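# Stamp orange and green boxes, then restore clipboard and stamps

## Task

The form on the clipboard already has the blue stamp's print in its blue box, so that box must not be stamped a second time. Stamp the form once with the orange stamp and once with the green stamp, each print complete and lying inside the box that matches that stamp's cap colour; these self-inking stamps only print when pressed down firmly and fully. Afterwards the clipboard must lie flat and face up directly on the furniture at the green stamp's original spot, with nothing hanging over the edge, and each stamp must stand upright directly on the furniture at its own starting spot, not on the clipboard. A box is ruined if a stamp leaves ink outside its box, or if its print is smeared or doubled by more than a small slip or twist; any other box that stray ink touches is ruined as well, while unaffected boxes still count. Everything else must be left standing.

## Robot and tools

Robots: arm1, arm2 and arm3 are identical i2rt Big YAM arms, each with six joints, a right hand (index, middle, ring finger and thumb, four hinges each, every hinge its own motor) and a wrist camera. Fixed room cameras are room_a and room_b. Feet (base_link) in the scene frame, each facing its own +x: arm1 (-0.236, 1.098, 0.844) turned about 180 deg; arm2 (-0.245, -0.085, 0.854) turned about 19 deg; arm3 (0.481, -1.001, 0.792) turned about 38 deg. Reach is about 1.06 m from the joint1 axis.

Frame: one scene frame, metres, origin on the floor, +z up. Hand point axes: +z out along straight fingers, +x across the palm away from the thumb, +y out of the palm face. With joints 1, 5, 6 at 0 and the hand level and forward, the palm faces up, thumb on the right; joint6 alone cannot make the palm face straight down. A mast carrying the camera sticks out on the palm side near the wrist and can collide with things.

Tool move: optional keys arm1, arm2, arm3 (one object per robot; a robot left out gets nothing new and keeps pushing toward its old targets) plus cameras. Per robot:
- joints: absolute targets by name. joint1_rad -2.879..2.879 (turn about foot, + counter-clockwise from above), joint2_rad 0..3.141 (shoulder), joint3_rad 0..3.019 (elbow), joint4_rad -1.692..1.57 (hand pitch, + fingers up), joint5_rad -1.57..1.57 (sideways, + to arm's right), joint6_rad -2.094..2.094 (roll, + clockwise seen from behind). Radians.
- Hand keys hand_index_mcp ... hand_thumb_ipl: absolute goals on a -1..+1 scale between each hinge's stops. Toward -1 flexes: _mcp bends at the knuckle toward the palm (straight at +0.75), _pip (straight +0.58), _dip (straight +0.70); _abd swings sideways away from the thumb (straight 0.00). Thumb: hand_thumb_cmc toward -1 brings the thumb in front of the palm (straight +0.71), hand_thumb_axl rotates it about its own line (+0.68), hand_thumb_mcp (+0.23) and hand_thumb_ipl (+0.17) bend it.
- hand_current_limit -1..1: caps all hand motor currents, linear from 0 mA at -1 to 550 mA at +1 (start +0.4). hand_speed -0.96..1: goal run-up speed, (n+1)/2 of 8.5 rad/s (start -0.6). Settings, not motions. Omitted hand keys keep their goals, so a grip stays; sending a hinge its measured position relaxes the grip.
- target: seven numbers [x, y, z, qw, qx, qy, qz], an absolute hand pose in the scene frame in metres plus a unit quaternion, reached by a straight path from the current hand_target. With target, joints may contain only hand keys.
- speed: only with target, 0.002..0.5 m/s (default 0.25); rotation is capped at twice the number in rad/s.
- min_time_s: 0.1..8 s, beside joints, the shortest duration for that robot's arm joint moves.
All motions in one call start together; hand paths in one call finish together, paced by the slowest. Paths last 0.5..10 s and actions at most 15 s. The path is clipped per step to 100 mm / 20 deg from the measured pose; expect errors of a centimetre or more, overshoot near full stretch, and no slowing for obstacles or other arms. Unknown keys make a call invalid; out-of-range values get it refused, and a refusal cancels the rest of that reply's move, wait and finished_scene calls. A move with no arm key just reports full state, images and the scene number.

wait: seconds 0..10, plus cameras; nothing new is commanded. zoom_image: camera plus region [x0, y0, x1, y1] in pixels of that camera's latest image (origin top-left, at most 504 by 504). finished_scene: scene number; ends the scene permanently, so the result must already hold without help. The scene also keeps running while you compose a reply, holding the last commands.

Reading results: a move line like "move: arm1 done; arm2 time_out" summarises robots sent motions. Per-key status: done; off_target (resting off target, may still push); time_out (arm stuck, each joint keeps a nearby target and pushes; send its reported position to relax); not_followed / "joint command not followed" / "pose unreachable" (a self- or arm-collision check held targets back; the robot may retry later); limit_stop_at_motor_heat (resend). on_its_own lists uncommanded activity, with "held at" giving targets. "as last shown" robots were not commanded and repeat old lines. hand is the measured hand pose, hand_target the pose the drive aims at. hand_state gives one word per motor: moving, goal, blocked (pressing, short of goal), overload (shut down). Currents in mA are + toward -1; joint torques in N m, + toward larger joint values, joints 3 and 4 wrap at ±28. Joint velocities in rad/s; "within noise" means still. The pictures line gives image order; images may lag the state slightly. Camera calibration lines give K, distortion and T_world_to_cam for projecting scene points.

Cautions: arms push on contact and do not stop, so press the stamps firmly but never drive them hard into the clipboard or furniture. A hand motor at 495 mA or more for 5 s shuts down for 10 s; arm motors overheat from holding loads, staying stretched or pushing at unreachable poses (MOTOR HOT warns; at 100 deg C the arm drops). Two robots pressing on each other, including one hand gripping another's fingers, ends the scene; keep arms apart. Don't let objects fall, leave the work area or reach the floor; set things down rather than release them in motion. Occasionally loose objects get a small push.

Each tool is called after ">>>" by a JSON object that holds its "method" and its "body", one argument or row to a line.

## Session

>>> {"method": "move", "body": {

}}

Scene clock: 0.00 s.
Joint torques (N m): no reading
Heat: arm1: hottest joint2_rad 35 °C; arm2: hottest joint2_rad 35 °C; arm3: hottest joint3_rad 35 °C.
Joint velocities: within noise
arm1.joint_positions: joint1_rad=+0.783 joint2_rad=+0.603 joint3_rad=+1.383 joint4_rad=-1.250 joint5_rad=-0.064 joint6_rad=+1.016 hand_index_mcp=+0.753 hand_index_abd=+0.000 hand_index_pip=+0.577 hand_index_dip=+0.696 hand_middle_mcp=+0.753 hand_middle_abd=+0.000 hand_middle_pip=+0.577 hand_middle_dip=+0.696 hand_ring_mcp=+0.753 hand_ring_abd=+0.000 hand_ring_pip=+0.577 hand_ring_dip=+0.696 hand_thumb_cmc=+0.714 hand_thumb_axl=+0.677 hand_thumb_mcp=+0.226 hand_thumb_ipl=+0.168 hand_current_limit=+0.400 hand_speed=-0.600
arm1.joint_status: not commanded
arm1.hand_state: goal,goal,goal,goal,goal,goal,goal,goal,goal,goal,goal,goal,goal,goal,goal,goal
arm1.index_mcp_current_ma: 0
arm1.index_abd_current_ma: 0
arm1.index_pip_current_ma: 0
arm1.index_dip_current_ma: 0
arm1.middle_mcp_current_ma: 0
arm1.middle_abd_current_ma: 0
arm1.middle_pip_current_ma: 0
arm1.middle_dip_current_ma: 0
arm1.ring_mcp_current_ma: 0
arm1.ring_abd_current_ma: 0
arm1.ring_pip_current_ma: 0
arm1.ring_dip_current_ma: 0
arm1.thumb_cmc_current_ma: 0
arm1.thumb_axl_current_ma: 0
arm1.thumb_mcp_current_ma: 0
arm1.thumb_ipl_current_ma: 0
arm1.hand_goal_index_mcp: 0.754
arm1.hand_goal_index_abd: 0.000
arm1.hand_goal_index_pip: 0.576
arm1.hand_goal_index_dip: 0.696
arm1.hand_goal_middle_mcp: 0.754
arm1.hand_goal_middle_abd: 0.000
arm1.hand_goal_middle_pip: 0.576
arm1.hand_goal_middle_dip: 0.696
arm1.hand_goal_ring_mcp: 0.754
arm1.hand_goal_ring_abd: 0.000
arm1.hand_goal_ring_pip: 0.576
arm1.hand_goal_ring_dip: 0.696
arm1.hand_goal_thumb_cmc: 0.714
arm1.hand_goal_thumb_axl: 0.678
arm1.hand_goal_thumb_mcp: 0.226
arm1.hand_goal_thumb_ipl: 0.168
arm1.hand: x=-0.4695 y=+0.9692 z=+1.4221 quat_wxyz=(-0.517, -0.541, +0.658, -0.086) (m; scene frame)
arm1.hand_target: x=-0.4667 y=+0.9720 z=+1.4377 quat_wxyz=(-0.531, -0.536, +0.651, -0.087) (m; scene frame)
arm1.hand_status: not commanded
arm2.joint_positions: joint1_rad=+0.328 joint2_rad=+0.612 joint3_rad=+1.424 joint4_rad=-1.396 joint5_rad=+0.040 joint6_rad=+1.051 hand_index_mcp=+0.753 hand_index_abd=+0.000 hand_index_pip=+0.577 hand_index_dip=+0.696 hand_middle_mcp=+0.753 hand_middle_abd=+0.000 hand_middle_pip=+0.577 hand_middle_dip=+0.696 hand_ring_mcp=+0.753 hand_ring_abd=+0.000 hand_ring_pip=+0.577 hand_ring_dip=+0.696 hand_thumb_cmc=+0.714 hand_thumb_axl=+0.677 hand_thumb_mcp=+0.226 hand_thumb_ipl=+0.168 hand_current_limit=+0.400 hand_speed=-0.600
arm2.joint_status: not commanded
arm2.hand_state: goal,goal,goal,goal,goal,goal,goal,goal,goal,goal,goal,goal,goal,goal,goal,goal
arm2.index_mcp_current_ma: 0
arm2.index_abd_current_ma: 0
arm2.index_pip_current_ma: 0
arm2.index_dip_current_ma: 0
arm2.middle_mcp_current_ma: 0
arm2.middle_abd_current_ma: 0
arm2.middle_pip_current_ma: 0
arm2.middle_dip_current_ma: 0
arm2.ring_mcp_current_ma: 0
arm2.ring_abd_current_ma: 0
arm2.ring_pip_current_ma: 0
arm2.ring_dip_current_ma: 0
arm2.thumb_cmc_current_ma: 0
arm2.thumb_axl_current_ma: 0
arm2.thumb_mcp_current_ma: 0
arm2.thumb_ipl_current_ma: 0
arm2.hand_goal_index_mcp: 0.754
arm2.hand_goal_index_abd: 0.000
arm2.hand_goal_index_pip: 0.576
arm2.hand_goal_index_dip: 0.696
arm2.hand_goal_middle_mcp: 0.754
arm2.hand_goal_middle_abd: 0.000
arm2.hand_goal_middle_pip: 0.576
arm2.hand_goal_middle_dip: 0.696
arm2.hand_goal_ring_mcp: 0.754
arm2.hand_goal_ring_abd: 0.000
arm2.hand_goal_ring_pip: 0.576
arm2.hand_goal_ring_dip: 0.696
arm2.hand_goal_thumb_cmc: 0.714
arm2.hand_goal_thumb_axl: 0.678
arm2.hand_goal_thumb_mcp: 0.226
arm2.hand_goal_thumb_ipl: 0.168
arm2.hand: x=-0.0051 y=-0.0198 z=+1.4189 quat_wxyz=(-0.019, +0.737, +0.482, +0.474) (m; scene frame)
arm2.hand_target: x=-0.0072 y=-0.0216 z=+1.4307 quat_wxyz=(-0.020, +0.731, +0.478, +0.486) (m; scene frame)
arm2.hand_status: not commanded
arm3.joint_positions: joint1_rad=-0.647 joint2_rad=+0.632 joint3_rad=+1.361 joint4_rad=-1.266 joint5_rad=+0.117 joint6_rad=+0.997 hand_index_mcp=+0.753 hand_index_abd=+0.000 hand_index_pip=+0.577 hand_index_dip=+0.696 hand_middle_mcp=+0.753 hand_middle_abd=+0.000 hand_middle_pip=+0.577 hand_middle_dip=+0.696 hand_ring_mcp=+0.753 hand_ring_abd=+0.000 hand_ring_pip=+0.577 hand_ring_dip=+0.696 hand_thumb_cmc=+0.714 hand_thumb_axl=+0.677 hand_thumb_mcp=+0.226 hand_thumb_ipl=+0.168 hand_current_limit=+0.400 hand_speed=-0.600
arm3.joint_status: not commanded
arm3.hand_state: goal,goal,goal,goal,goal,goal,goal,goal,goal,goal,goal,goal,goal,goal,goal,goal
arm3.index_mcp_current_ma: 0
arm3.index_abd_current_ma: 0
arm3.index_pip_current_ma: 0
arm3.index_dip_current_ma: 0
arm3.middle_mcp_current_ma: 0
arm3.middle_abd_current_ma: 0
arm3.middle_pip_current_ma: 0
arm3.middle_dip_current_ma: 0
arm3.ring_mcp_current_ma: 0
arm3.ring_abd_current_ma: 0
arm3.ring_pip_current_ma: 0
arm3.ring_dip_current_ma: 0
arm3.thumb_cmc_current_ma: 0
arm3.thumb_axl_current_ma: 0
arm3.thumb_mcp_current_ma: 0
arm3.thumb_ipl_current_ma: 0
arm3.hand_goal_index_mcp: 0.754
arm3.hand_goal_index_abd: 0.000
arm3.hand_goal_index_pip: 0.576
arm3.hand_goal_index_dip: 0.696
arm3.hand_goal_middle_mcp: 0.754
arm3.hand_goal_middle_abd: 0.000
arm3.hand_goal_middle_pip: 0.576
arm3.hand_goal_middle_dip: 0.696
arm3.hand_goal_ring_mcp: 0.754
arm3.hand_goal_ring_abd: 0.000
arm3.hand_goal_ring_pip: 0.576
arm3.hand_goal_ring_dip: 0.696
arm3.hand_goal_thumb_cmc: 0.714
arm3.hand_goal_thumb_axl: 0.678
arm3.hand_goal_thumb_mcp: 0.226
arm3.hand_goal_thumb_ipl: 0.168
arm3.hand: x=+0.7409 y=-1.0985 z=+1.3582 quat_wxyz=(+0.183, +0.838, +0.228, +0.461) (m; scene frame)
arm3.hand_target: x=+0.7381 y=-1.0986 z=+1.3678 quat_wxyz=(+0.185, +0.833, +0.225, +0.470) (m; scene frame)
arm3.hand_status: not commanded
pictures: arm1_cam_wrist, arm2_cam_wrist, arm3_cam_wrist, room_a, room_b
camera_calibration:
arm1_cam_wrist: T_world_to_cam=[[-0.585594, 0.737823, -0.335705, -0.479943], [0.809721, 0.513102, -0.284741, 0.247835], [-0.0378377, -0.43857, -0.8979, 1.80924], [0, 0, 0, 1]] pos_world=[-0.413271, 1.02043, 1.53397]
arm2_cam_wrist: T_world_to_cam=[[0.36932, -0.866345, -0.336229, 0.501645], [-0.929302, -0.34459, -0.132872, 0.129945], [-0.000747768, 0.36153, -0.93236, 1.45153], [0, 0, 0, 1]] pos_world=[-0.0634235, -0.0453979, 1.53929]
arm3_cam_wrist: T_world_to_cam=[[-0.238601, -0.955158, -0.175334, -0.602551], [-0.94617, 0.269312, -0.179536, 1.18788], [0.218705, 0.123058, -0.968, 1.41116], [0, 0, 0, 1]] pos_world=[0.671537, -1.0691, 1.47362]

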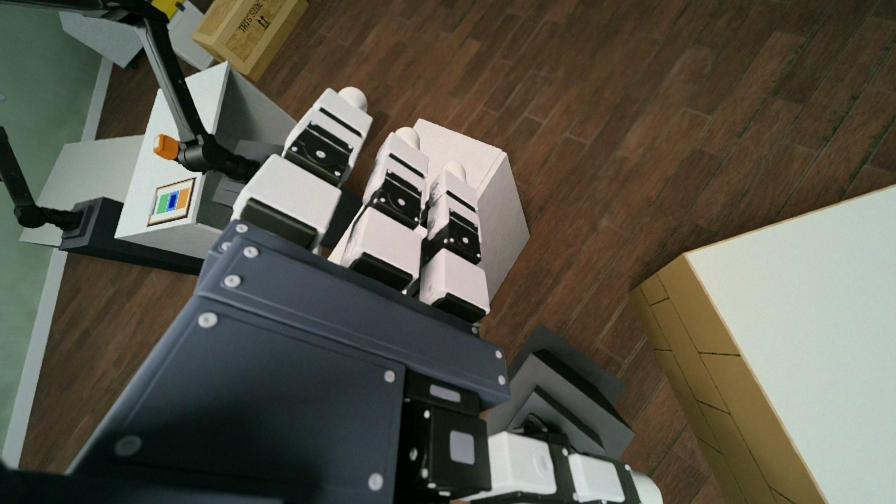

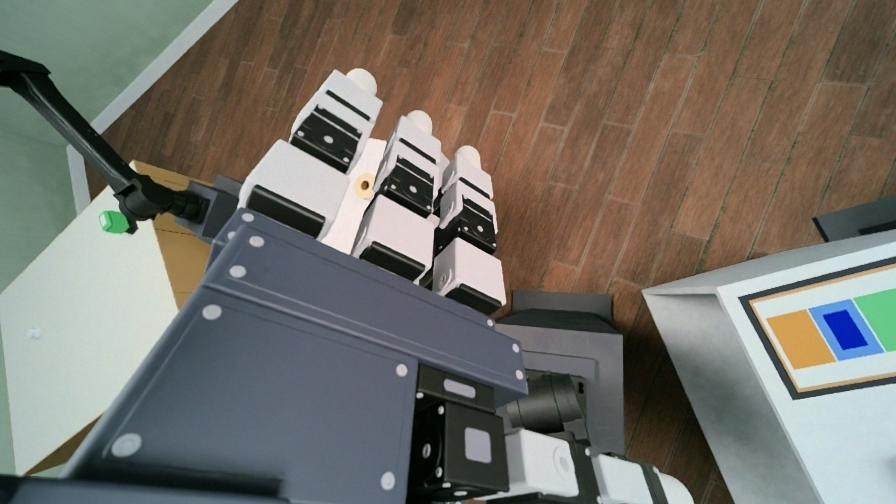

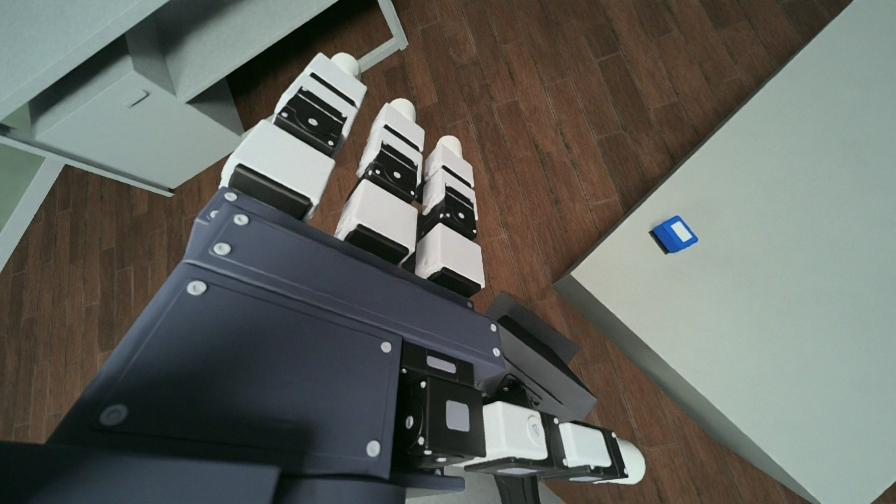

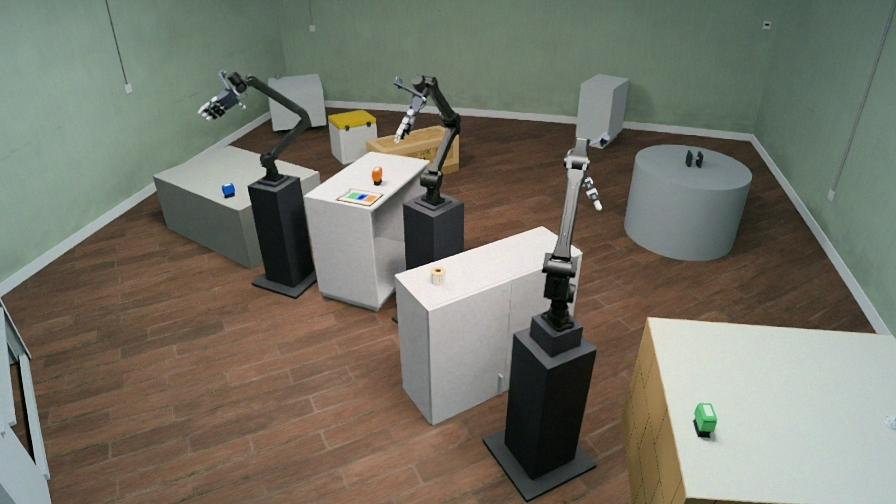

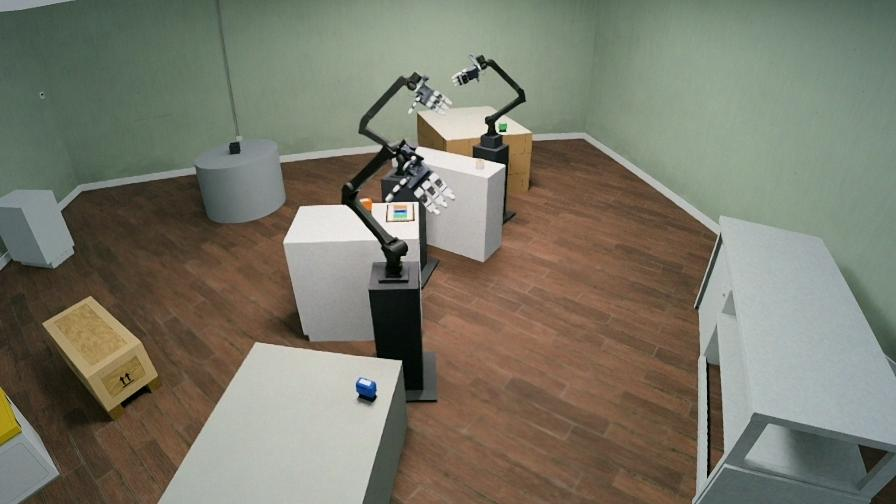

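>>> {"method": "zoom_image", "body": {
  "camera": "room_a",
  "region": [300, 140, 440, 230]
}}

>>> {"method": "zoom_image", "body": {
  "camera": "room_b",
  "region": [280, 90, 540, 300]
}}

>>> {"method": "zoom_image", "body": {
  "camera": "arm1_cam_wrist",
  "region": [0, 40, 360, 280]
}}

>>> {"method": "zoom_image", "body": {
  "camera": "room_a",
  "region": [600, 300, 896, 504]
}}

Scaled by 3.600 from the camera's 896x504 image, which has a finer 1280x720 frame.

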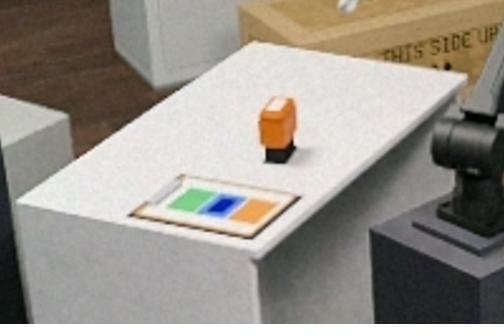

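Scaled by 1.938 from the camera's 896x504 image, which has a finer 1280x720 frame.

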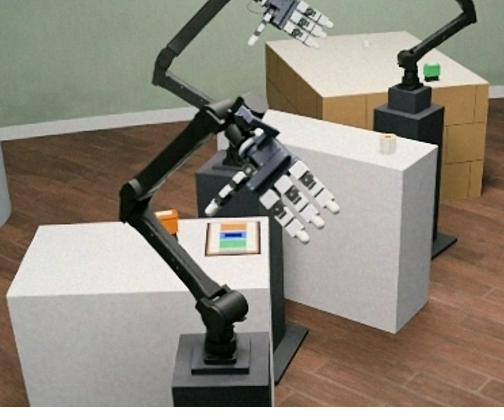

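Scaled by 1.400 from the camera's 896x504 image, which has a finer 1280x720 frame.

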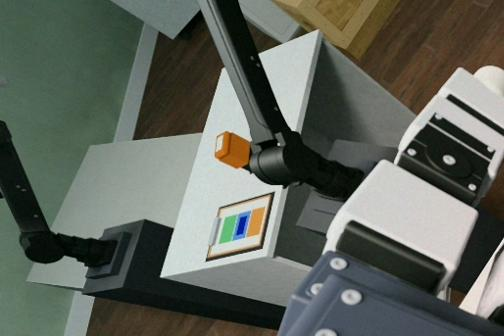

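Scaled by 1.703 from the camera's 896x504 image, which has a finer 1280x720 frame.

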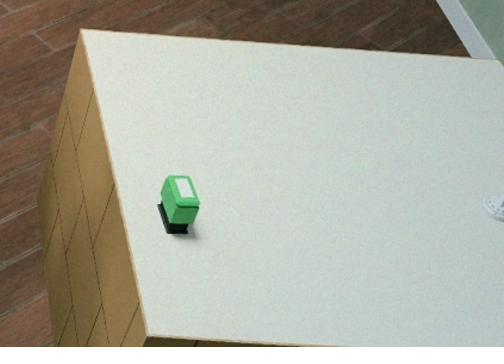

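>>> {"method": "move", "body": {
  "arm1": {"joints": {"joint1_rad": -0.45}},
  "arm2": {"joints": {"joint1_rad": -0.45}},
  "cameras": ["arm1_cam_wrist", "arm2_cam_wrist"]
}}

Scene clock: 14.03 s.
Joint torques (N m): arm1=[0.03 0.32 8.58 2.24 -0.07 -0.16] | arm2=[-2.08 3.43 7.76 2.65 0.06 0] | arm3=[-0.56 -0.5 9.94 2.37 0.15 -0.13]
Heat: arm1: hottest joint3_rad 36 °C; arm2: hottest joint2_rad 35 °C; arm3: hottest joint3_rad 36 °C.
move: arm1 done; arm2 done
Joint velocities: within noise
arm1.joint_positions: joint1_rad=-0.443 joint2_rad=+0.603 joint3_rad=+1.383 joint4_rad=-1.250 joint5_rad=-0.063 joint6_rad=+1.016 hand_index_mcp=+0.756 hand_index_abd=+0.001 hand_index_pip=+0.577 hand_index_dip=+0.696 hand_middle_mcp=+0.756 hand_middle_abd=+0.001 hand_middle_pip=+0.577 hand_middle_dip=+0.696 hand_ring_mcp=+0.756 hand_ring_abd=+0.000 hand_ring_pip=+0.577 hand_ring_dip=+0.696 hand_thumb_cmc=+0.715 hand_thumb_axl=+0.677 hand_thumb_mcp=+0.226 hand_thumb_ipl=+0.168 hand_current_limit=+0.400 hand_speed=-0.600
arm1.joint_status: all done
arm1.hand_state: goal,goal,goal,goal,goal,goal,goal,goal,goal,goal,goal,goal,goal,goal,goal,goal
arm1.index_mcp_current_ma: 1
arm1.index_abd_current_ma: 0
arm1.index_pip_current_ma: 0
arm1.index_dip_current_ma: 0
arm1.middle_mcp_current_ma: 1
arm1.middle_abd_current_ma: 0
arm1.middle_pip_current_ma: 0
arm1.middle_dip_current_ma: 0
arm1.ring_mcp_current_ma: 1
arm1.ring_abd_current_ma: 0
arm1.ring_pip_current_ma: 0
arm1.ring_dip_current_ma: 0
arm1.thumb_cmc_current_ma: 1
arm1.thumb_axl_current_ma: 0
arm1.thumb_mcp_current_ma: 0
arm1.thumb_ipl_current_ma: 0
arm1.hand_goal_index_mcp: 0.754
arm1.hand_goal_index_abd: 0.000
arm1.hand_goal_index_pip: 0.576
arm1.hand_goal_index_dip: 0.696
arm1.hand_goal_middle_mcp: 0.754
arm1.hand_goal_middle_abd: 0.000
arm1.hand_goal_middle_pip: 0.576
arm1.hand_goal_middle_dip: 0.696
arm1.hand_goal_ring_mcp: 0.754
arm1.hand_goal_ring_abd: 0.000
arm1.hand_goal_ring_pip: 0.576
arm1.hand_goal_ring_dip: 0.696
arm1.hand_goal_thumb_cmc: 0.714
arm1.hand_goal_thumb_axl: 0.678
arm1.hand_goal_thumb_mcp: 0.226
arm1.hand_goal_thumb_ipl: 0.168
arm1.hand: x=-0.4358 y=+1.2748 z=+1.4220 quat_wxyz=(-0.472, -0.064, +0.850, +0.227) (m; scene frame)
arm1.hand_target: x=-0.4310 y=+1.2745 z=+1.4376 quat_wxyz=(-0.484, -0.061, +0.841, +0.236) (m; scene frame)
arm1.hand_status: not commanded
arm2.joint_positions: joint1_rad=-0.439 joint2_rad=+0.612 joint3_rad=+1.424 joint4_rad=-1.396 joint5_rad=+0.040 joint6_rad=+1.051 hand_index_mcp=+0.756 hand_index_abd=+0.000 hand_index_pip=+0.577 hand_index_dip=+0.696 hand_middle_mcp=+0.756 hand_middle_abd=+0.000 hand_middle_pip=+0.577 hand_middle_dip=+0.696 hand_ring_mcp=+0.756 hand_ring_abd=+0.000 hand_ring_pip=+0.577 hand_ring_dip=+0.696 hand_thumb_cmc=+0.715 hand_thumb_axl=+0.677 hand_thumb_mcp=+0.226 hand_thumb_ipl=+0.168 hand_current_limit=+0.400 hand_speed=-0.600
arm2.joint_status: all done
arm2.hand_state: goal,goal,goal,goal,goal,goal,goal,goal,goal,goal,goal,goal,goal,goal,goal,goal
arm2.index_mcp_current_ma: 0
arm2.index_abd_current_ma: 0
arm2.index_pip_current_ma: 0
arm2.index_dip_current_ma: 0
arm2.middle_mcp_current_ma: 0
arm2.middle_abd_current_ma: 0
arm2.middle_pip_current_ma: 0
arm2.middle_dip_current_ma: 0
arm2.ring_mcp_current_ma: 0
arm2.ring_abd_current_ma: 0
arm2.ring_pip_current_ma: 0
arm2.ring_dip_current_ma: 0
arm2.thumb_cmc_current_ma: 0
arm2.thumb_axl_current_ma: 0
arm2.thumb_mcp_current_ma: 0
arm2.thumb_ipl_current_ma: 0
arm2.hand_goal_index_mcp: 0.754
arm2.hand_goal_index_abd: 0.000
arm2.hand_goal_index_pip: 0.576
arm2.hand_goal_index_dip: 0.696
arm2.hand_goal_middle_mcp: 0.754
arm2.hand_goal_middle_abd: 0.000
arm2.hand_goal_middle_pip: 0.576
arm2.hand_goal_middle_dip: 0.696
arm2.hand_goal_ring_mcp: 0.754
arm2.hand_goal_ring_abd: 0.000
arm2.hand_goal_ring_pip: 0.576
arm2.hand_goal_ring_dip: 0.696
arm2.hand_goal_thumb_cmc: 0.714
arm2.hand_goal_thumb_axl: 0.678
arm2.hand_goal_thumb_mcp: 0.226
arm2.hand_goal_thumb_ipl: 0.168
arm2.hand: x=-0.0241 y=-0.2044 z=+1.4179 quat_wxyz=(+0.159, +0.865, +0.171, +0.445) (m; scene frame)
arm2.hand_target: x=-0.0280 y=-0.2064 z=+1.4297 quat_wxyz=(+0.166, +0.859, +0.165, +0.455) (m; scene frame)
arm2.hand_status: not commanded
arm3: as last shown
arm3.joint_positions: joint1_rad=-0.647 joint2_rad=+0.632 joint3_rad=+1.361 joint4_rad=-1.266 joint5_rad=+0.117 joint6_rad=+0.997 hand_index_mcp=+0.756 hand_index_abd=+0.000 hand_index_pip=+0.577 hand_index_dip=+0.696 hand_middle_mcp=+0.756 hand_middle_abd=+0.000 hand_middle_pip=+0.577 hand_middle_dip=+0.696 hand_ring_mcp=+0.756 hand_ring_abd=+0.000 hand_ring_pip=+0.577 hand_ring_dip=+0.696 hand_thumb_cmc=+0.716 hand_thumb_axl=+0.677 hand_thumb_mcp=+0.226 hand_thumb_ipl=+0.168 hand_current_limit=+0.400 hand_speed=-0.600
pictures: arm1_cam_wrist, arm2_cam_wrist
camera_calibration:
arm1_cam_wrist: T_world_to_cam=[[0.496342, 0.800306, -0.336387, -0.292782], [0.756456, -0.58882, -0.284718, 1.44527], [-0.425933, -0.113144, -0.897652, 1.36017], [0, 0, 0, 1]] pos_world=[-0.36862, 1.23921, 1.53397]
arm2_cam_wrist: T_world_to_cam=[[-0.337286, -0.88012, -0.334107, 0.32561], [-0.908675, 0.397133, -0.128824, 0.194879], [0.246066, 0.260144, -0.93369, 1.50445], [0, 0, 0, 1]] pos_world=[-0.0832882, -0.182191, 1.53858]

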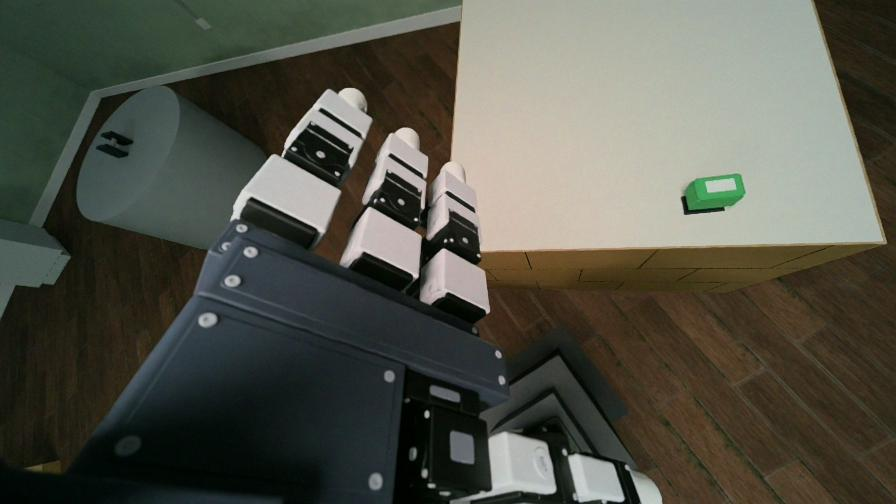

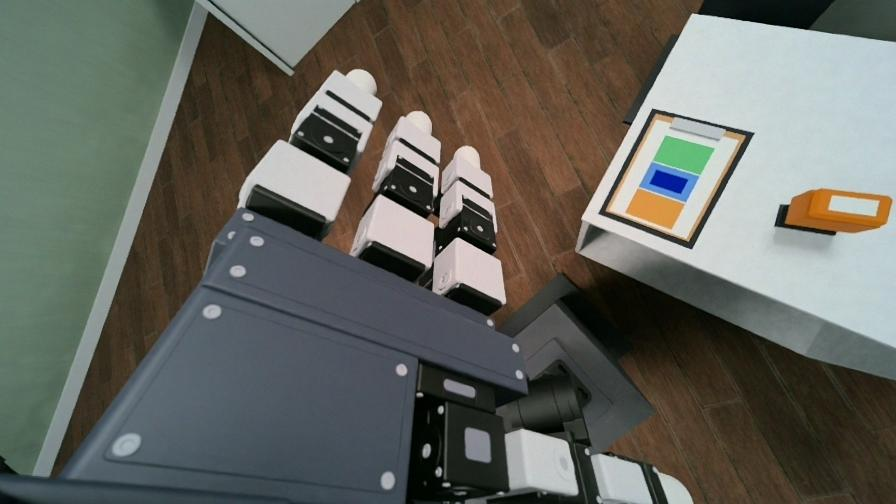

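>>> {"method": "zoom_image", "body": {
  "camera": "arm2_cam_wrist",
  "region": [570, 80, 896, 280]
}}

>>> {"method": "zoom_image", "body": {
  "camera": "arm1_cam_wrist",
  "region": [640, 140, 896, 300]
}}

Scaled by 1.546 from the camera's 896x504 image, which has a finer 1280x720 frame.

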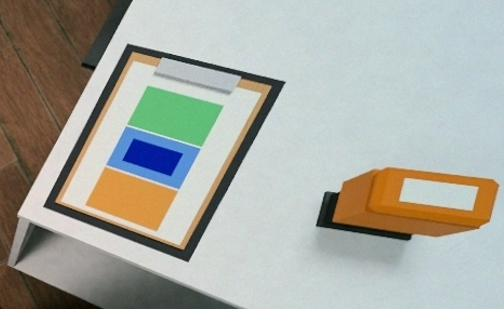

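Scaled by 1.969 from the camera's 896x504 image, which has a finer 1280x720 frame.

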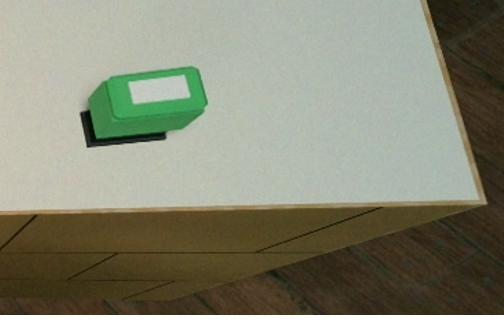

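>>> {"method": "move", "body": {
  "arm2": {"target": [-0.11, -0.60, 1.08, 0.2388, -0.8612, -0.4322, 0.1198], "speed": 0.25, "joints": {"hand_speed": -0.3, "hand_index_mcp": 1.0, "hand_index_pip": -1.0, "hand_index_dip": 0.145, "hand_middle_mcp": 1.0, "hand_middle_pip": -1.0, "hand_middle_dip": 0.145, "hand_ring_mcp": 1.0, "hand_ring_pip": -0.942, "hand_ring_dip": 0.6, "hand_thumb_cmc": -0.657, "hand_thumb_mcp": 0.5, "hand_thumb_ipl": -0.37}},
  "cameras": ["arm2_cam_wrist", "room_b"]
}}

Scene clock: 34.67 s.
Joint torques (N m): arm1=[0.03 0.38 8.58 2.25 -0.07 -0.16] | arm2=[-1.61 -12.86 9.91 -0.49 0.4 0.01] | arm3=[0.73 0.56 9.98 2.43 0.15 -0.12]
Heat: arm1: hottest joint3_rad 38 °C; arm2: hottest joint3_rad 36 °C; arm3: hottest joint3_rad 38 °C.
move: arm2 off_target
Joint velocities: within noise
arm1, arm3: as last shown
arm2.joint_positions: joint1_rad=-1.605 joint2_rad=+1.622 joint3_rad=+1.532 joint4_rad=-1.684 joint5_rad=+0.301 joint6_rad=-0.630 hand_index_mcp=+0.999 hand_index_abd=+0.000 hand_index_pip=-0.993 hand_index_dip=+0.149 hand_middle_mcp=+0.999 hand_middle_abd=+0.000 hand_middle_pip=-0.994 hand_middle_dip=+0.149 hand_ring_mcp=+0.999 hand_ring_abd=+0.000 hand_ring_pip=-0.935 hand_ring_dip=+0.604 hand_thumb_cmc=-0.654 hand_thumb_axl=+0.677 hand_thumb_mcp=+0.494 hand_thumb_ipl=-0.369 hand_current_limit=+0.400 hand_speed=-0.300
arm2.joint_status: all done
arm2.hand_state: goal,goal,goal,goal,goal,goal,goal,goal,goal,goal,goal,goal,goal,goal,goal,goal
arm2.index_mcp_current_ma: 0
arm2.index_abd_current_ma: 0
arm2.index_pip_current_ma: 2
arm2.index_dip_current_ma: 1
arm2.middle_mcp_current_ma: 0
arm2.middle_abd_current_ma: 0
arm2.middle_pip_current_ma: 2
arm2.middle_dip_current_ma: 0
arm2.ring_mcp_current_ma: 0
arm2.ring_abd_current_ma: 0
arm2.ring_pip_current_ma: 2
arm2.ring_dip_current_ma: 1
arm2.thumb_cmc_current_ma: 0
arm2.thumb_axl_current_ma: 0
arm2.thumb_mcp_current_ma: -3
arm2.thumb_ipl_current_ma: 0
arm2.hand_goal_index_mcp: 1.000
arm2.hand_goal_index_abd: 0.000
arm2.hand_goal_index_pip: -1.000
arm2.hand_goal_index_dip: 0.146
arm2.hand_goal_middle_mcp: 1.000
arm2.hand_goal_middle_abd: 0.000
arm2.hand_goal_middle_pip: -1.000
arm2.hand_goal_middle_dip: 0.146
arm2.hand_goal_ring_mcp: 1.000
arm2.hand_goal_ring_abd: 0.000
arm2.hand_goal_ring_pip: -0.942
arm2.hand_goal_ring_dip: 0.600
arm2.hand_goal_thumb_cmc: -0.656
arm2.hand_goal_thumb_axl: 0.678
arm2.hand_goal_thumb_mcp: 0.500
arm2.hand_goal_thumb_ipl: -0.370
arm2.hand: x=-0.1109 y=-0.5892 z=+1.0611 quat_wxyz=(-0.127, +0.872, +0.455, -0.131) (m; scene frame)
arm2.hand_target: x=-0.1104 y=-0.5992 z=+1.0794 quat_wxyz=(-0.112, +0.872, +0.456, -0.135) (m; scene frame)
arm2.hand_status: off_target (0.022 m and 13.3 deg from the pose sent, 0.527 m and 86.7 deg at the start; pose on its path clipped on 25 of 121 steps; a joint's target at an end of its range on 99 of 121 steps)
pictures: arm2_cam_wrist, room_b
camera_calibration:
arm2_cam_wrist: T_world_to_cam=[[-0.00347898, -0.992318, -0.123663, -0.413974], [-0.396881, -0.112137, 0.910994, -1.12382], [-0.917863, 0.0522488, -0.393442, 0.467923], [0, 0, 0, 1]] pos_world=[-0.017975, -0.561264, 1.1567]

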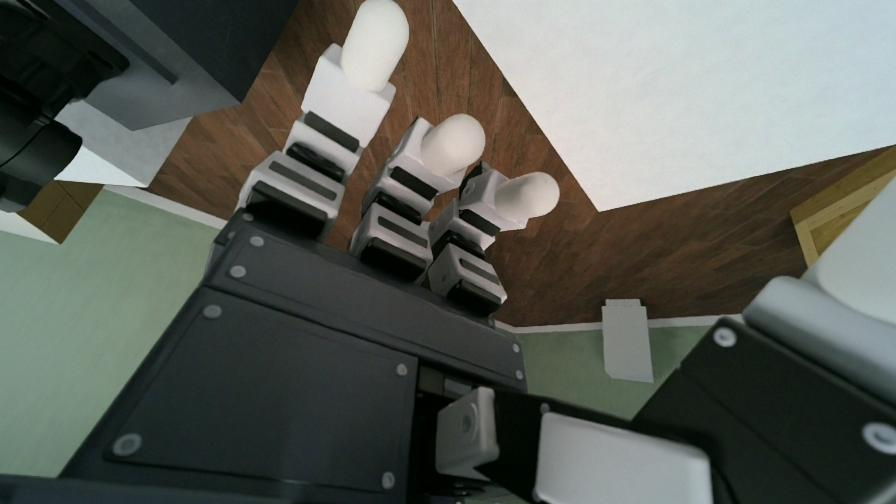

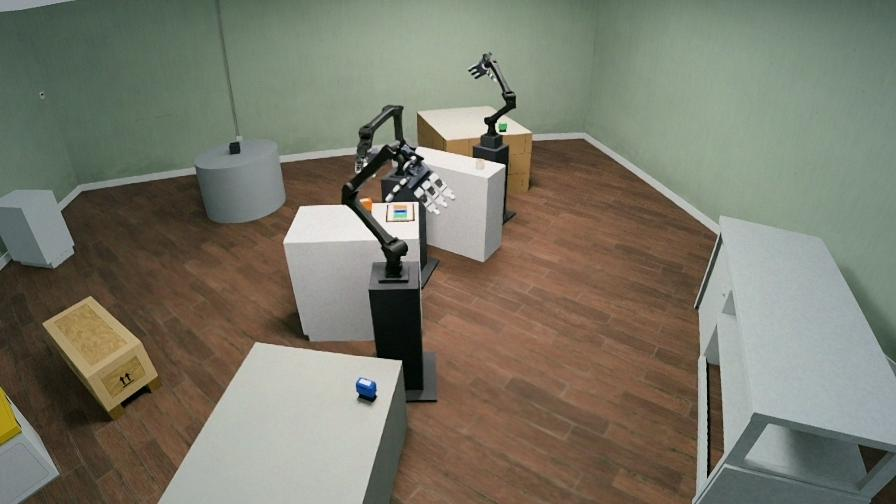

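>>> {"method": "move", "body": {
  "arm2": {"target": [-0.05, -0.60, 1.12, -0.3660, -0.8835, -0.2701, -0.1119], "speed": 0.3},
  "cameras": ["arm2_cam_wrist"]
}}

Scene clock: 44.03 s.
Joint torques (N m): arm1=[-0.09 0.32 8.57 2.25 -0.08 -0.16] | arm2=[-0.38 -9 7.49 3.11 -0.07 0.18] | arm3=[0.38 0.44 10.03 2.4 0.19 -0.17]
Heat: arm1: hottest joint3_rad 38 °C; arm2: hottest joint3_rad 37 °C; arm3: hottest joint3_rad 38 °C.
move: arm2 off_target
Joint velocities: within noise
arm1, arm3: as last shown
arm2.joint_positions: joint1_rad=-1.610 joint2_rad=+1.227 joint3_rad=+0.880 joint4_rad=-0.491 joint5_rad=-0.205 joint6_rad=-0.214 hand_index_mcp=+1.000 hand_index_abd=+0.000 hand_index_pip=-0.993 hand_index_dip=+0.149 hand_middle_mcp=+1.000 hand_middle_abd=+0.000 hand_middle_pip=-0.994 hand_middle_dip=+0.149 hand_ring_mcp=+1.000 hand_ring_abd=+0.000 hand_ring_pip=-0.935 hand_ring_dip=+0.604 hand_thumb_cmc=-0.654 hand_thumb_axl=+0.677 hand_thumb_mcp=+0.494 hand_thumb_ipl=-0.369 hand_current_limit=+0.400 hand_speed=-0.300
arm2.joint_status: not commanded
arm2.hand_state: goal,goal,goal,goal,goal,goal,goal,goal,goal,goal,goal,goal,goal,goal,goal,goal
arm2.index_mcp_current_ma: 0
arm2.index_abd_current_ma: 0
arm2.index_pip_current_ma: 2
arm2.index_dip_current_ma: 1
arm2.middle_mcp_current_ma: 0
arm2.middle_abd_current_ma: 0
arm2.middle_pip_current_ma: 2
arm2.middle_dip_current_ma: 0
arm2.ring_mcp_current_ma: 0
arm2.ring_abd_current_ma: 0
arm2.ring_pip_current_ma: 2
arm2.ring_dip_current_ma: 1
arm2.thumb_cmc_current_ma: 0
arm2.thumb_axl_current_ma: 0
arm2.thumb_mcp_current_ma: -3
arm2.thumb_ipl_current_ma: 0
arm2.hand_goal_index_mcp: 1.000
arm2.hand_goal_index_abd: 0.000
arm2.hand_goal_index_pip: -1.000
arm2.hand_goal_index_dip: 0.146
arm2.hand_goal_middle_mcp: 1.000
arm2.hand_goal_middle_abd: 0.000
arm2.hand_goal_middle_pip: -1.000
arm2.hand_goal_middle_dip: 0.146
arm2.hand_goal_ring_mcp: 1.000
arm2.hand_goal_ring_abd: 0.000
arm2.hand_goal_ring_pip: -0.942
arm2.hand_goal_ring_dip: 0.600
arm2.hand_goal_thumb_cmc: -0.656
arm2.hand_goal_thumb_axl: 0.678
arm2.hand_goal_thumb_mcp: 0.500
arm2.hand_goal_thumb_ipl: -0.370
arm2.hand: x=-0.0554 y=-0.6006 z=+1.1075 quat_wxyz=(+0.349, +0.891, +0.270, +0.110) (m; scene frame)
arm2.hand_target: x=-0.0501 y=-0.5998 z=+1.1200 quat_wxyz=(+0.366, +0.883, +0.270, +0.112) (m; scene frame)
arm2.hand_status: off_target (0.014 m and 2.1 deg from the pose sent, 0.085 m and 67.4 deg at the start)
pictures: arm2_cam_wrist
camera_calibration:
arm2_cam_wrist: T_world_to_cam=[[-0.427567, -0.81834, 0.384065, -0.90066], [-0.844249, 0.513361, 0.153961, 0.044052], [-0.323156, -0.258418, -0.910379, 0.956634], [0, 0, 0, 1]] pos_world=[-0.0387593, -0.512449, 1.21003]

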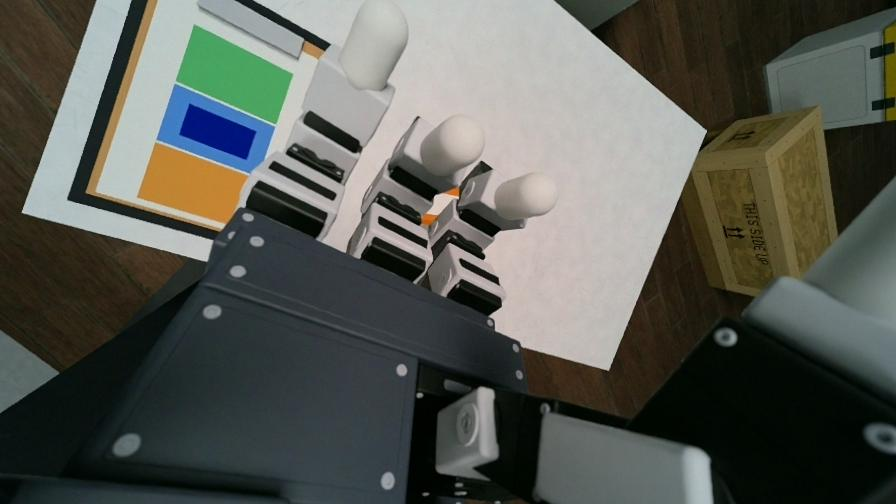

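>>> {"method": "zoom_image", "body": {
  "camera": "arm2_cam_wrist",
  "region": [20, 0, 340, 250]
}}

>>> {"method": "move", "body": {
  "arm2": {"target": [0.01, -0.48, 1.12, -0.3660, -0.8835, -0.2701, -0.1119], "speed": 0.3},
  "cameras": ["arm2_cam_wrist"]
}}

Scaled by 1.575 from the camera's 896x504 image, which has a finer 1280x720 frame.

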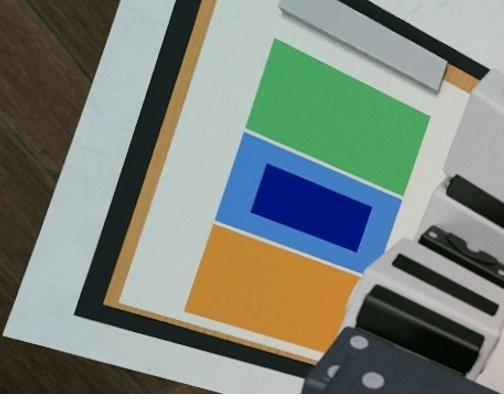

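Scene clock: 48.40 s.
Joint torques (N m): arm1=[-0.03 0.32 8.57 2.25 -0.07 -0.16] | arm2=[-0.44 -4.66 7.8 1.58 0.19 0.19] | arm3=[-0.44 -0.26 9.83 2.35 0.17 -0.24]
Heat: arm1: hottest joint3_rad 38 °C; arm2: hottest joint3_rad 37 °C; arm3: hottest joint3_rad 39 °C.
move: arm2 done
Joint velocities: within noise
arm1, arm3: as last shown
arm2.joint_positions: joint1_rad=-1.274 joint2_rad=+0.976 joint3_rad=+0.707 joint4_rad=-0.505 joint5_rad=+0.032 joint6_rad=+0.024 hand_index_mcp=+1.000 hand_index_abd=+0.000 hand_index_pip=-0.993 hand_index_dip=+0.149 hand_middle_mcp=+1.000 hand_middle_abd=+0.000 hand_middle_pip=-0.994 hand_middle_dip=+0.149 hand_ring_mcp=+1.000 hand_ring_abd=+0.000 hand_ring_pip=-0.935 hand_ring_dip=+0.604 hand_thumb_cmc=-0.655 hand_thumb_axl=+0.677 hand_thumb_mcp=+0.494 hand_thumb_ipl=-0.369 hand_current_limit=+0.400 hand_speed=-0.300
arm2.joint_status: not commanded
arm2.hand_state: goal,goal,goal,goal,goal,goal,goal,goal,goal,goal,goal,goal,goal,goal,goal,goal
arm2.index_mcp_current_ma: 0
arm2.index_abd_current_ma: 0
arm2.index_pip_current_ma: 2
arm2.index_dip_current_ma: 1
arm2.middle_mcp_current_ma: 0
arm2.middle_abd_current_ma: 0
arm2.middle_pip_current_ma: 2
arm2.middle_dip_current_ma: 0
arm2.ring_mcp_current_ma: 0
arm2.ring_abd_current_ma: 0
arm2.ring_pip_current_ma: 2
arm2.ring_dip_current_ma: 1
arm2.thumb_cmc_current_ma: 0
arm2.thumb_axl_current_ma: 0
arm2.thumb_mcp_current_ma: -3
arm2.thumb_ipl_current_ma: 0
arm2.hand_goal_index_mcp: 1.000
arm2.hand_goal_index_abd: 0.000
arm2.hand_goal_index_pip: -1.000
arm2.hand_goal_index_dip: 0.146
arm2.hand_goal_middle_mcp: 1.000
arm2.hand_goal_middle_abd: 0.000
arm2.hand_goal_middle_pip: -1.000
arm2.hand_goal_middle_dip: 0.146
arm2.hand_goal_ring_mcp: 1.000
arm2.hand_goal_ring_abd: 0.000
arm2.hand_goal_ring_pip: -0.942
arm2.hand_goal_ring_dip: 0.600
arm2.hand_goal_thumb_cmc: -0.656
arm2.hand_goal_thumb_axl: 0.678
arm2.hand_goal_thumb_mcp: 0.500
arm2.hand_goal_thumb_ipl: -0.370
arm2.hand: x=+0.0086 y=-0.4838 z=+1.1194 quat_wxyz=(+0.369, +0.882, +0.270, +0.110) (m; scene frame)
arm2.hand_target: x=+0.0099 y=-0.4801 z=+1.1201 quat_wxyz=(+0.366, +0.883, +0.270, +0.112) (m; scene frame)
arm2.hand_status: done (0.004 m and 0.4 deg from the pose sent, 0.138 m and 2.1 deg at the start)
pictures: arm2_cam_wrist
camera_calibration:
arm2_cam_wrist: T_world_to_cam=[[-0.431345, -0.80338, 0.410514, -0.804635], [-0.847067, 0.517246, 0.122205, 0.0736611], [-0.310514, -0.29502, -0.903628, 0.992966], [0, 0, 0, 1]] pos_world=[0.0236503, -0.391584, 1.21858]

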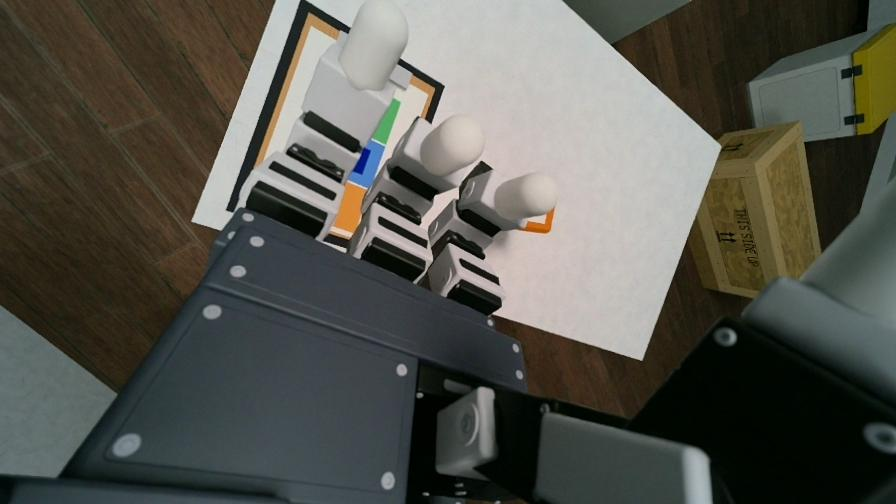

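>>> {"method": "move", "body": {
  "arm2": {"target": [0.04, -0.39, 1.12, -0.3660, -0.8835, -0.2701, -0.1119], "speed": 0.3},
  "cameras": ["arm2_cam_wrist"]
}}

Scene clock: 56.63 s.
Joint torques (N m): arm1=[-0.03 0.32 8.57 2.25 -0.07 -0.15] | arm2=[-0.26 -2.67 8.08 1.54 0.41 0.21] | arm3=[0.03 0.03 10.11 2.54 0.19 -0.16]
Heat: arm1: hottest joint3_rad 39 °C; arm2: hottest joint3_rad 37 °C; arm3: hottest joint3_rad 39 °C.
move: arm2 done
Joint velocities: within noise
arm1, arm3: as last shown
arm2.joint_positions: joint1_rad=-0.949 joint2_rad=+0.839 joint3_rad=+0.639 joint4_rad=-0.610 joint5_rad=+0.260 joint6_rad=+0.259 hand_index_mcp=+1.000 hand_index_abd=+0.000 hand_index_pip=-0.993 hand_index_dip=+0.149 hand_middle_mcp=+1.000 hand_middle_abd=+0.000 hand_middle_pip=-0.994 hand_middle_dip=+0.149 hand_ring_mcp=+1.000 hand_ring_abd=+0.000 hand_ring_pip=-0.935 hand_ring_dip=+0.604 hand_thumb_cmc=-0.655 hand_thumb_axl=+0.677 hand_thumb_mcp=+0.494 hand_thumb_ipl=-0.369 hand_current_limit=+0.400 hand_speed=-0.300
arm2.joint_status: not commanded
arm2.hand_state: goal,goal,goal,goal,goal,goal,goal,goal,goal,goal,goal,goal,goal,goal,goal,goal
arm2.index_mcp_current_ma: 0
arm2.index_abd_current_ma: 0
arm2.index_pip_current_ma: 2
arm2.index_dip_current_ma: 1
arm2.middle_mcp_current_ma: 0
arm2.middle_abd_current_ma: 0
arm2.middle_pip_current_ma: 2
arm2.middle_dip_current_ma: 0
arm2.ring_mcp_current_ma: 0
arm2.ring_abd_current_ma: 0
arm2.ring_pip_current_ma: 2
arm2.ring_dip_current_ma: 1
arm2.thumb_cmc_current_ma: 0
arm2.thumb_axl_current_ma: 0
arm2.thumb_mcp_current_ma: -2
arm2.thumb_ipl_current_ma: 0
arm2.hand_goal_index_mcp: 1.000
arm2.hand_goal_index_abd: 0.000
arm2.hand_goal_index_pip: -1.000
arm2.hand_goal_index_dip: 0.146
arm2.hand_goal_middle_mcp: 1.000
arm2.hand_goal_middle_abd: 0.000
arm2.hand_goal_middle_pip: -1.000
arm2.hand_goal_middle_dip: 0.146
arm2.hand_goal_ring_mcp: 1.000
arm2.hand_goal_ring_abd: 0.000
arm2.hand_goal_ring_pip: -0.942
arm2.hand_goal_ring_dip: 0.600
arm2.hand_goal_thumb_cmc: -0.656
arm2.hand_goal_thumb_axl: 0.678
arm2.hand_goal_thumb_mcp: 0.500
arm2.hand_goal_thumb_ipl: -0.370
arm2.hand: x=+0.0389 y=-0.3934 z=+1.1188 quat_wxyz=(+0.368, +0.883, +0.270, +0.111) (m; scene frame)
arm2.hand_target: x=+0.0400 y=-0.3900 z=+1.1200 quat_wxyz=(+0.366, +0.883, +0.270, +0.112) (m; scene frame)
arm2.hand_status: done (0.004 m and 0.3 deg from the pose sent, 0.099 m and 0.4 deg at the start)
pictures: arm2_cam_wrist
camera_calibration:
arm2_cam_wrist: T_world_to_cam=[[-0.432462, -0.803777, 0.408557, -0.716648], [-0.846606, 0.51788, 0.122713, 0.0524052], [-0.310217, -0.292818, -0.904446, 1.03027], [0, 0, 0, 1]] pos_world=[0.0540522, -0.301482, 1.21819]

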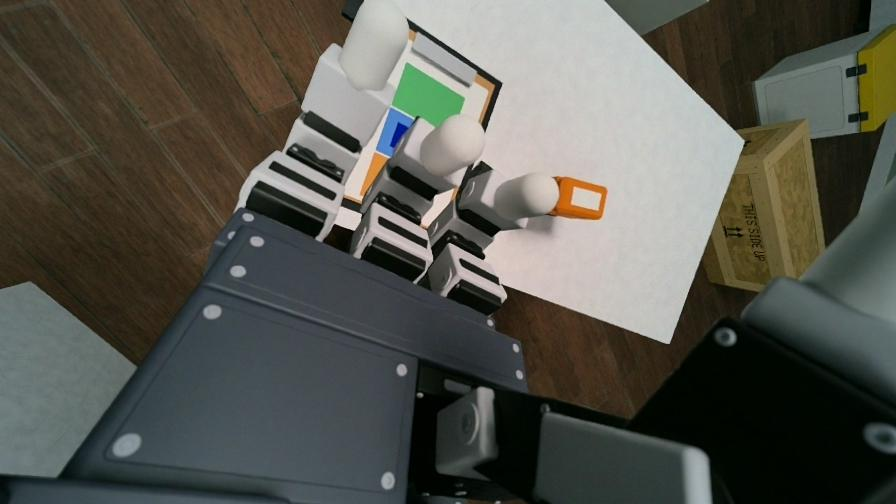

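>>> {"method": "zoom_image", "body": {
  "camera": "arm2_cam_wrist",
  "region": [340, 0, 760, 350]
}}

Scaled by 1.200 from the camera's 896x504 image, which has a finer 1280x720 frame.

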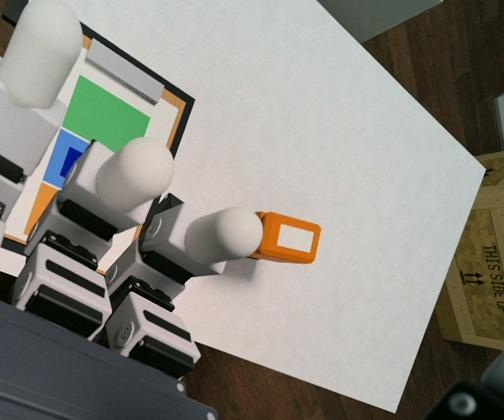

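>>> {"method": "move", "body": {
  "arm2": {"target": [-0.106, -0.6036, 1.02, 0.2364, -0.8611, -0.4337, 0.1191], "speed": 0.3, "joints": {"hand_thumb_mcp": 0.5}}
}}

>>> {"method": "move", "body": {
  "arm2": {"target": [-0.106, -0.6036, 0.965, 0.2364, -0.8611, -0.4337, 0.1191], "speed": 0.15},
  "cameras": ["arm2_cam_wrist"]
}}

Scene clock: 65.73 s.
Joint torques (N m): arm1=[-0.03 0.32 8.54 2.28 -0.07 -0.16] | arm2=[-1.79 -13.1 9.46 -0.88 0.42 -0.01] | arm3=[-0.15 0.5 10.1 2.3 0.14 -0.11]
Heat: arm1: hottest joint3_rad 39 °C; arm2: hottest joint3_rad 37 °C; arm3: hottest joint3_rad 39 °C.
move: arm2 off_target
Joint velocities: within noise
arm1, arm3: as last shown
arm2.joint_positions: joint1_rad=-1.592 joint2_rad=+1.722 joint3_rad=+1.520 joint4_rad=-1.681 joint5_rad=+0.297 joint6_rad=-0.589 hand_index_mcp=+0.999 hand_index_abd=+0.000 hand_index_pip=-0.993 hand_index_dip=+0.149 hand_middle_mcp=+0.999 hand_middle_abd=+0.000 hand_middle_pip=-0.994 hand_middle_dip=+0.149 hand_ring_mcp=+0.998 hand_ring_abd=+0.000 hand_ring_pip=-0.935 hand_ring_dip=+0.604 hand_thumb_cmc=-0.655 hand_thumb_axl=+0.677 hand_thumb_mcp=+0.494 hand_thumb_ipl=-0.369 hand_current_limit=+0.400 hand_speed=-0.300
arm2.joint_status: all done
arm2.hand_state: goal,goal,goal,goal,goal,goal,goal,goal,goal,goal,goal,goal,goal,goal,goal,goal
arm2.index_mcp_current_ma: 0
arm2.index_abd_current_ma: 0
arm2.index_pip_current_ma: 2
arm2.index_dip_current_ma: 1
arm2.middle_mcp_current_ma: 0
arm2.middle_abd_current_ma: 0
arm2.middle_pip_current_ma: 2
arm2.middle_dip_current_ma: 0
arm2.ring_mcp_current_ma: 0
arm2.ring_abd_current_ma: 0
arm2.ring_pip_current_ma: 2
arm2.ring_dip_current_ma: 1
arm2.thumb_cmc_current_ma: 0
arm2.thumb_axl_current_ma: 0
arm2.thumb_mcp_current_ma: -2
arm2.thumb_ipl_current_ma: 0
arm2.hand_goal_index_mcp: 1.000
arm2.hand_goal_index_abd: 0.000
arm2.hand_goal_index_pip: -1.000
arm2.hand_goal_index_dip: 0.146
arm2.hand_goal_middle_mcp: 1.000
arm2.hand_goal_middle_abd: 0.000
arm2.hand_goal_middle_pip: -1.000
arm2.hand_goal_middle_dip: 0.146
arm2.hand_goal_ring_mcp: 1.000
arm2.hand_goal_ring_abd: 0.000
arm2.hand_goal_ring_pip: -0.942
arm2.hand_goal_ring_dip: 0.600
arm2.hand_goal_thumb_cmc: -0.656
arm2.hand_goal_thumb_axl: 0.678
arm2.hand_goal_thumb_mcp: 0.500
arm2.hand_goal_thumb_ipl: -0.370
arm2.hand: x=-0.1058 y=-0.5915 z=+1.0072 quat_wxyz=(-0.175, +0.868, +0.447, -0.124) (m; scene frame)
arm2.hand_target: x=-0.1063 y=-0.6031 z=+1.0195 quat_wxyz=(-0.167, +0.870, +0.447, -0.126) (m; scene frame)
arm2.hand_status: off_target (0.018 m and 7.2 deg from the pose sent, 0.274 m and 78.0 deg at the start; a joint's target at an end of its range on 35 of 96 steps)
pictures: none

Scene clock: 66.83 s.
Joint torques (N m): arm1=[-0.09 0.26 8.57 2.25 -0.07 -0.15] | arm2=[-1.38 -14.8 8.58 -1.16 0.34 0.15] | arm3=[0.26 -0.26 10.09 2.51 0.2 -0.14]
Heat: arm1: hottest joint3_rad 39 °C; arm2: hottest joint3_rad 37 °C; arm3: hottest joint3_rad 39 °C.
move: arm2 off_target
Joint velocities: within noise
arm1, arm3: as last shown
arm2.joint_positions: joint1_rad=-1.592 joint2_rad=+1.833 joint3_rad=+1.520 joint4_rad=-1.681 joint5_rad=+0.298 joint6_rad=-0.575 hand_index_mcp=+0.998 hand_index_abd=+0.000 hand_index_pip=-0.993 hand_index_dip=+0.149 hand_middle_mcp=+0.998 hand_middle_abd=+0.000 hand_middle_pip=-0.994 hand_middle_dip=+0.149 hand_ring_mcp=+0.998 hand_ring_abd=+0.000 hand_ring_pip=-0.935 hand_ring_dip=+0.604 hand_thumb_cmc=-0.655 hand_thumb_axl=+0.677 hand_thumb_mcp=+0.494 hand_thumb_ipl=-0.369 hand_current_limit=+0.400 hand_speed=-0.300
arm2.joint_status: not commanded
arm2.hand_state: goal,goal,goal,goal,goal,goal,goal,goal,goal,goal,goal,goal,goal,goal,goal,goal
arm2.index_mcp_current_ma: 0
arm2.index_abd_current_ma: 0
arm2.index_pip_current_ma: 2
arm2.index_dip_current_ma: 1
arm2.middle_mcp_current_ma: 0
arm2.middle_abd_current_ma: 0
arm2.middle_pip_current_ma: 2
arm2.middle_dip_current_ma: 0
arm2.ring_mcp_current_ma: 0
arm2.ring_abd_current_ma: 0
arm2.ring_pip_current_ma: 2
arm2.ring_dip_current_ma: 1
arm2.thumb_cmc_current_ma: 0
arm2.thumb_axl_current_ma: 0
arm2.thumb_mcp_current_ma: -2
arm2.thumb_ipl_current_ma: 0
arm2.hand_goal_index_mcp: 1.000
arm2.hand_goal_index_abd: 0.000
arm2.hand_goal_index_pip: -1.000
arm2.hand_goal_index_dip: 0.146
arm2.hand_goal_middle_mcp: 1.000
arm2.hand_goal_middle_abd: 0.000
arm2.hand_goal_middle_pip: -1.000
arm2.hand_goal_middle_dip: 0.146
arm2.hand_goal_ring_mcp: 1.000
arm2.hand_goal_ring_abd: 0.000
arm2.hand_goal_ring_pip: -0.942
arm2.hand_goal_ring_dip: 0.600
arm2.hand_goal_thumb_cmc: -0.656
arm2.hand_goal_thumb_axl: 0.678
arm2.hand_goal_thumb_mcp: 0.500
arm2.hand_goal_thumb_ipl: -0.370
arm2.hand: x=-0.1071 y=-0.5918 z=+0.9517 quat_wxyz=(-0.228, +0.859, +0.444, -0.117) (m; scene frame)
arm2.hand_target: x=-0.1063 y=-0.6031 z=+0.9646 quat_wxyz=(-0.217, +0.864, +0.438, -0.121) (m; scene frame)
arm2.hand_status: off_target (0.018 m and 1.6 deg from the pose sent, 0.044 m and 7.2 deg at the start; a joint's target at an end of its range on 32 of 33 steps)
pictures: arm2_cam_wrist
camera_calibration:
arm2_cam_wrist: T_world_to_cam=[[-0.0571927, -0.950198, -0.306353, -0.23703], [-0.336859, -0.270494, 0.901864, -1.10146], [-0.939816, 0.154778, -0.304613, 0.40232], [0, 0, 0, 1]] pos_world=[-0.00648681, -0.585434, 1.0433]

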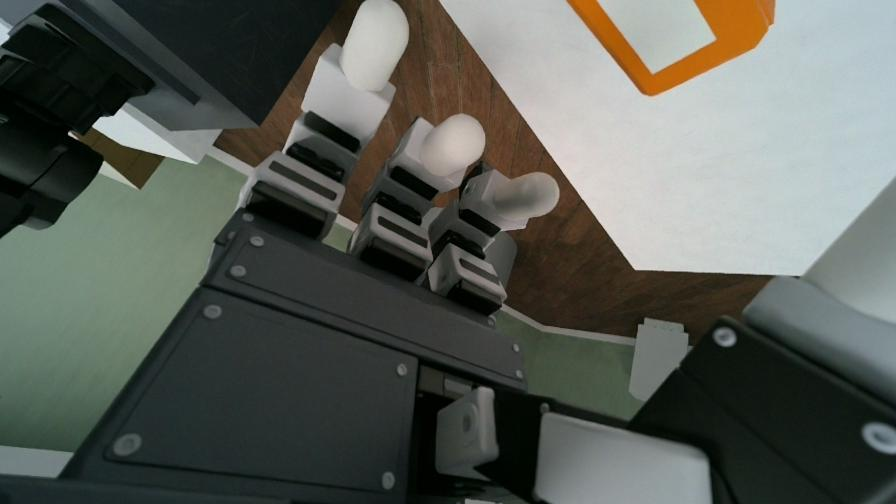

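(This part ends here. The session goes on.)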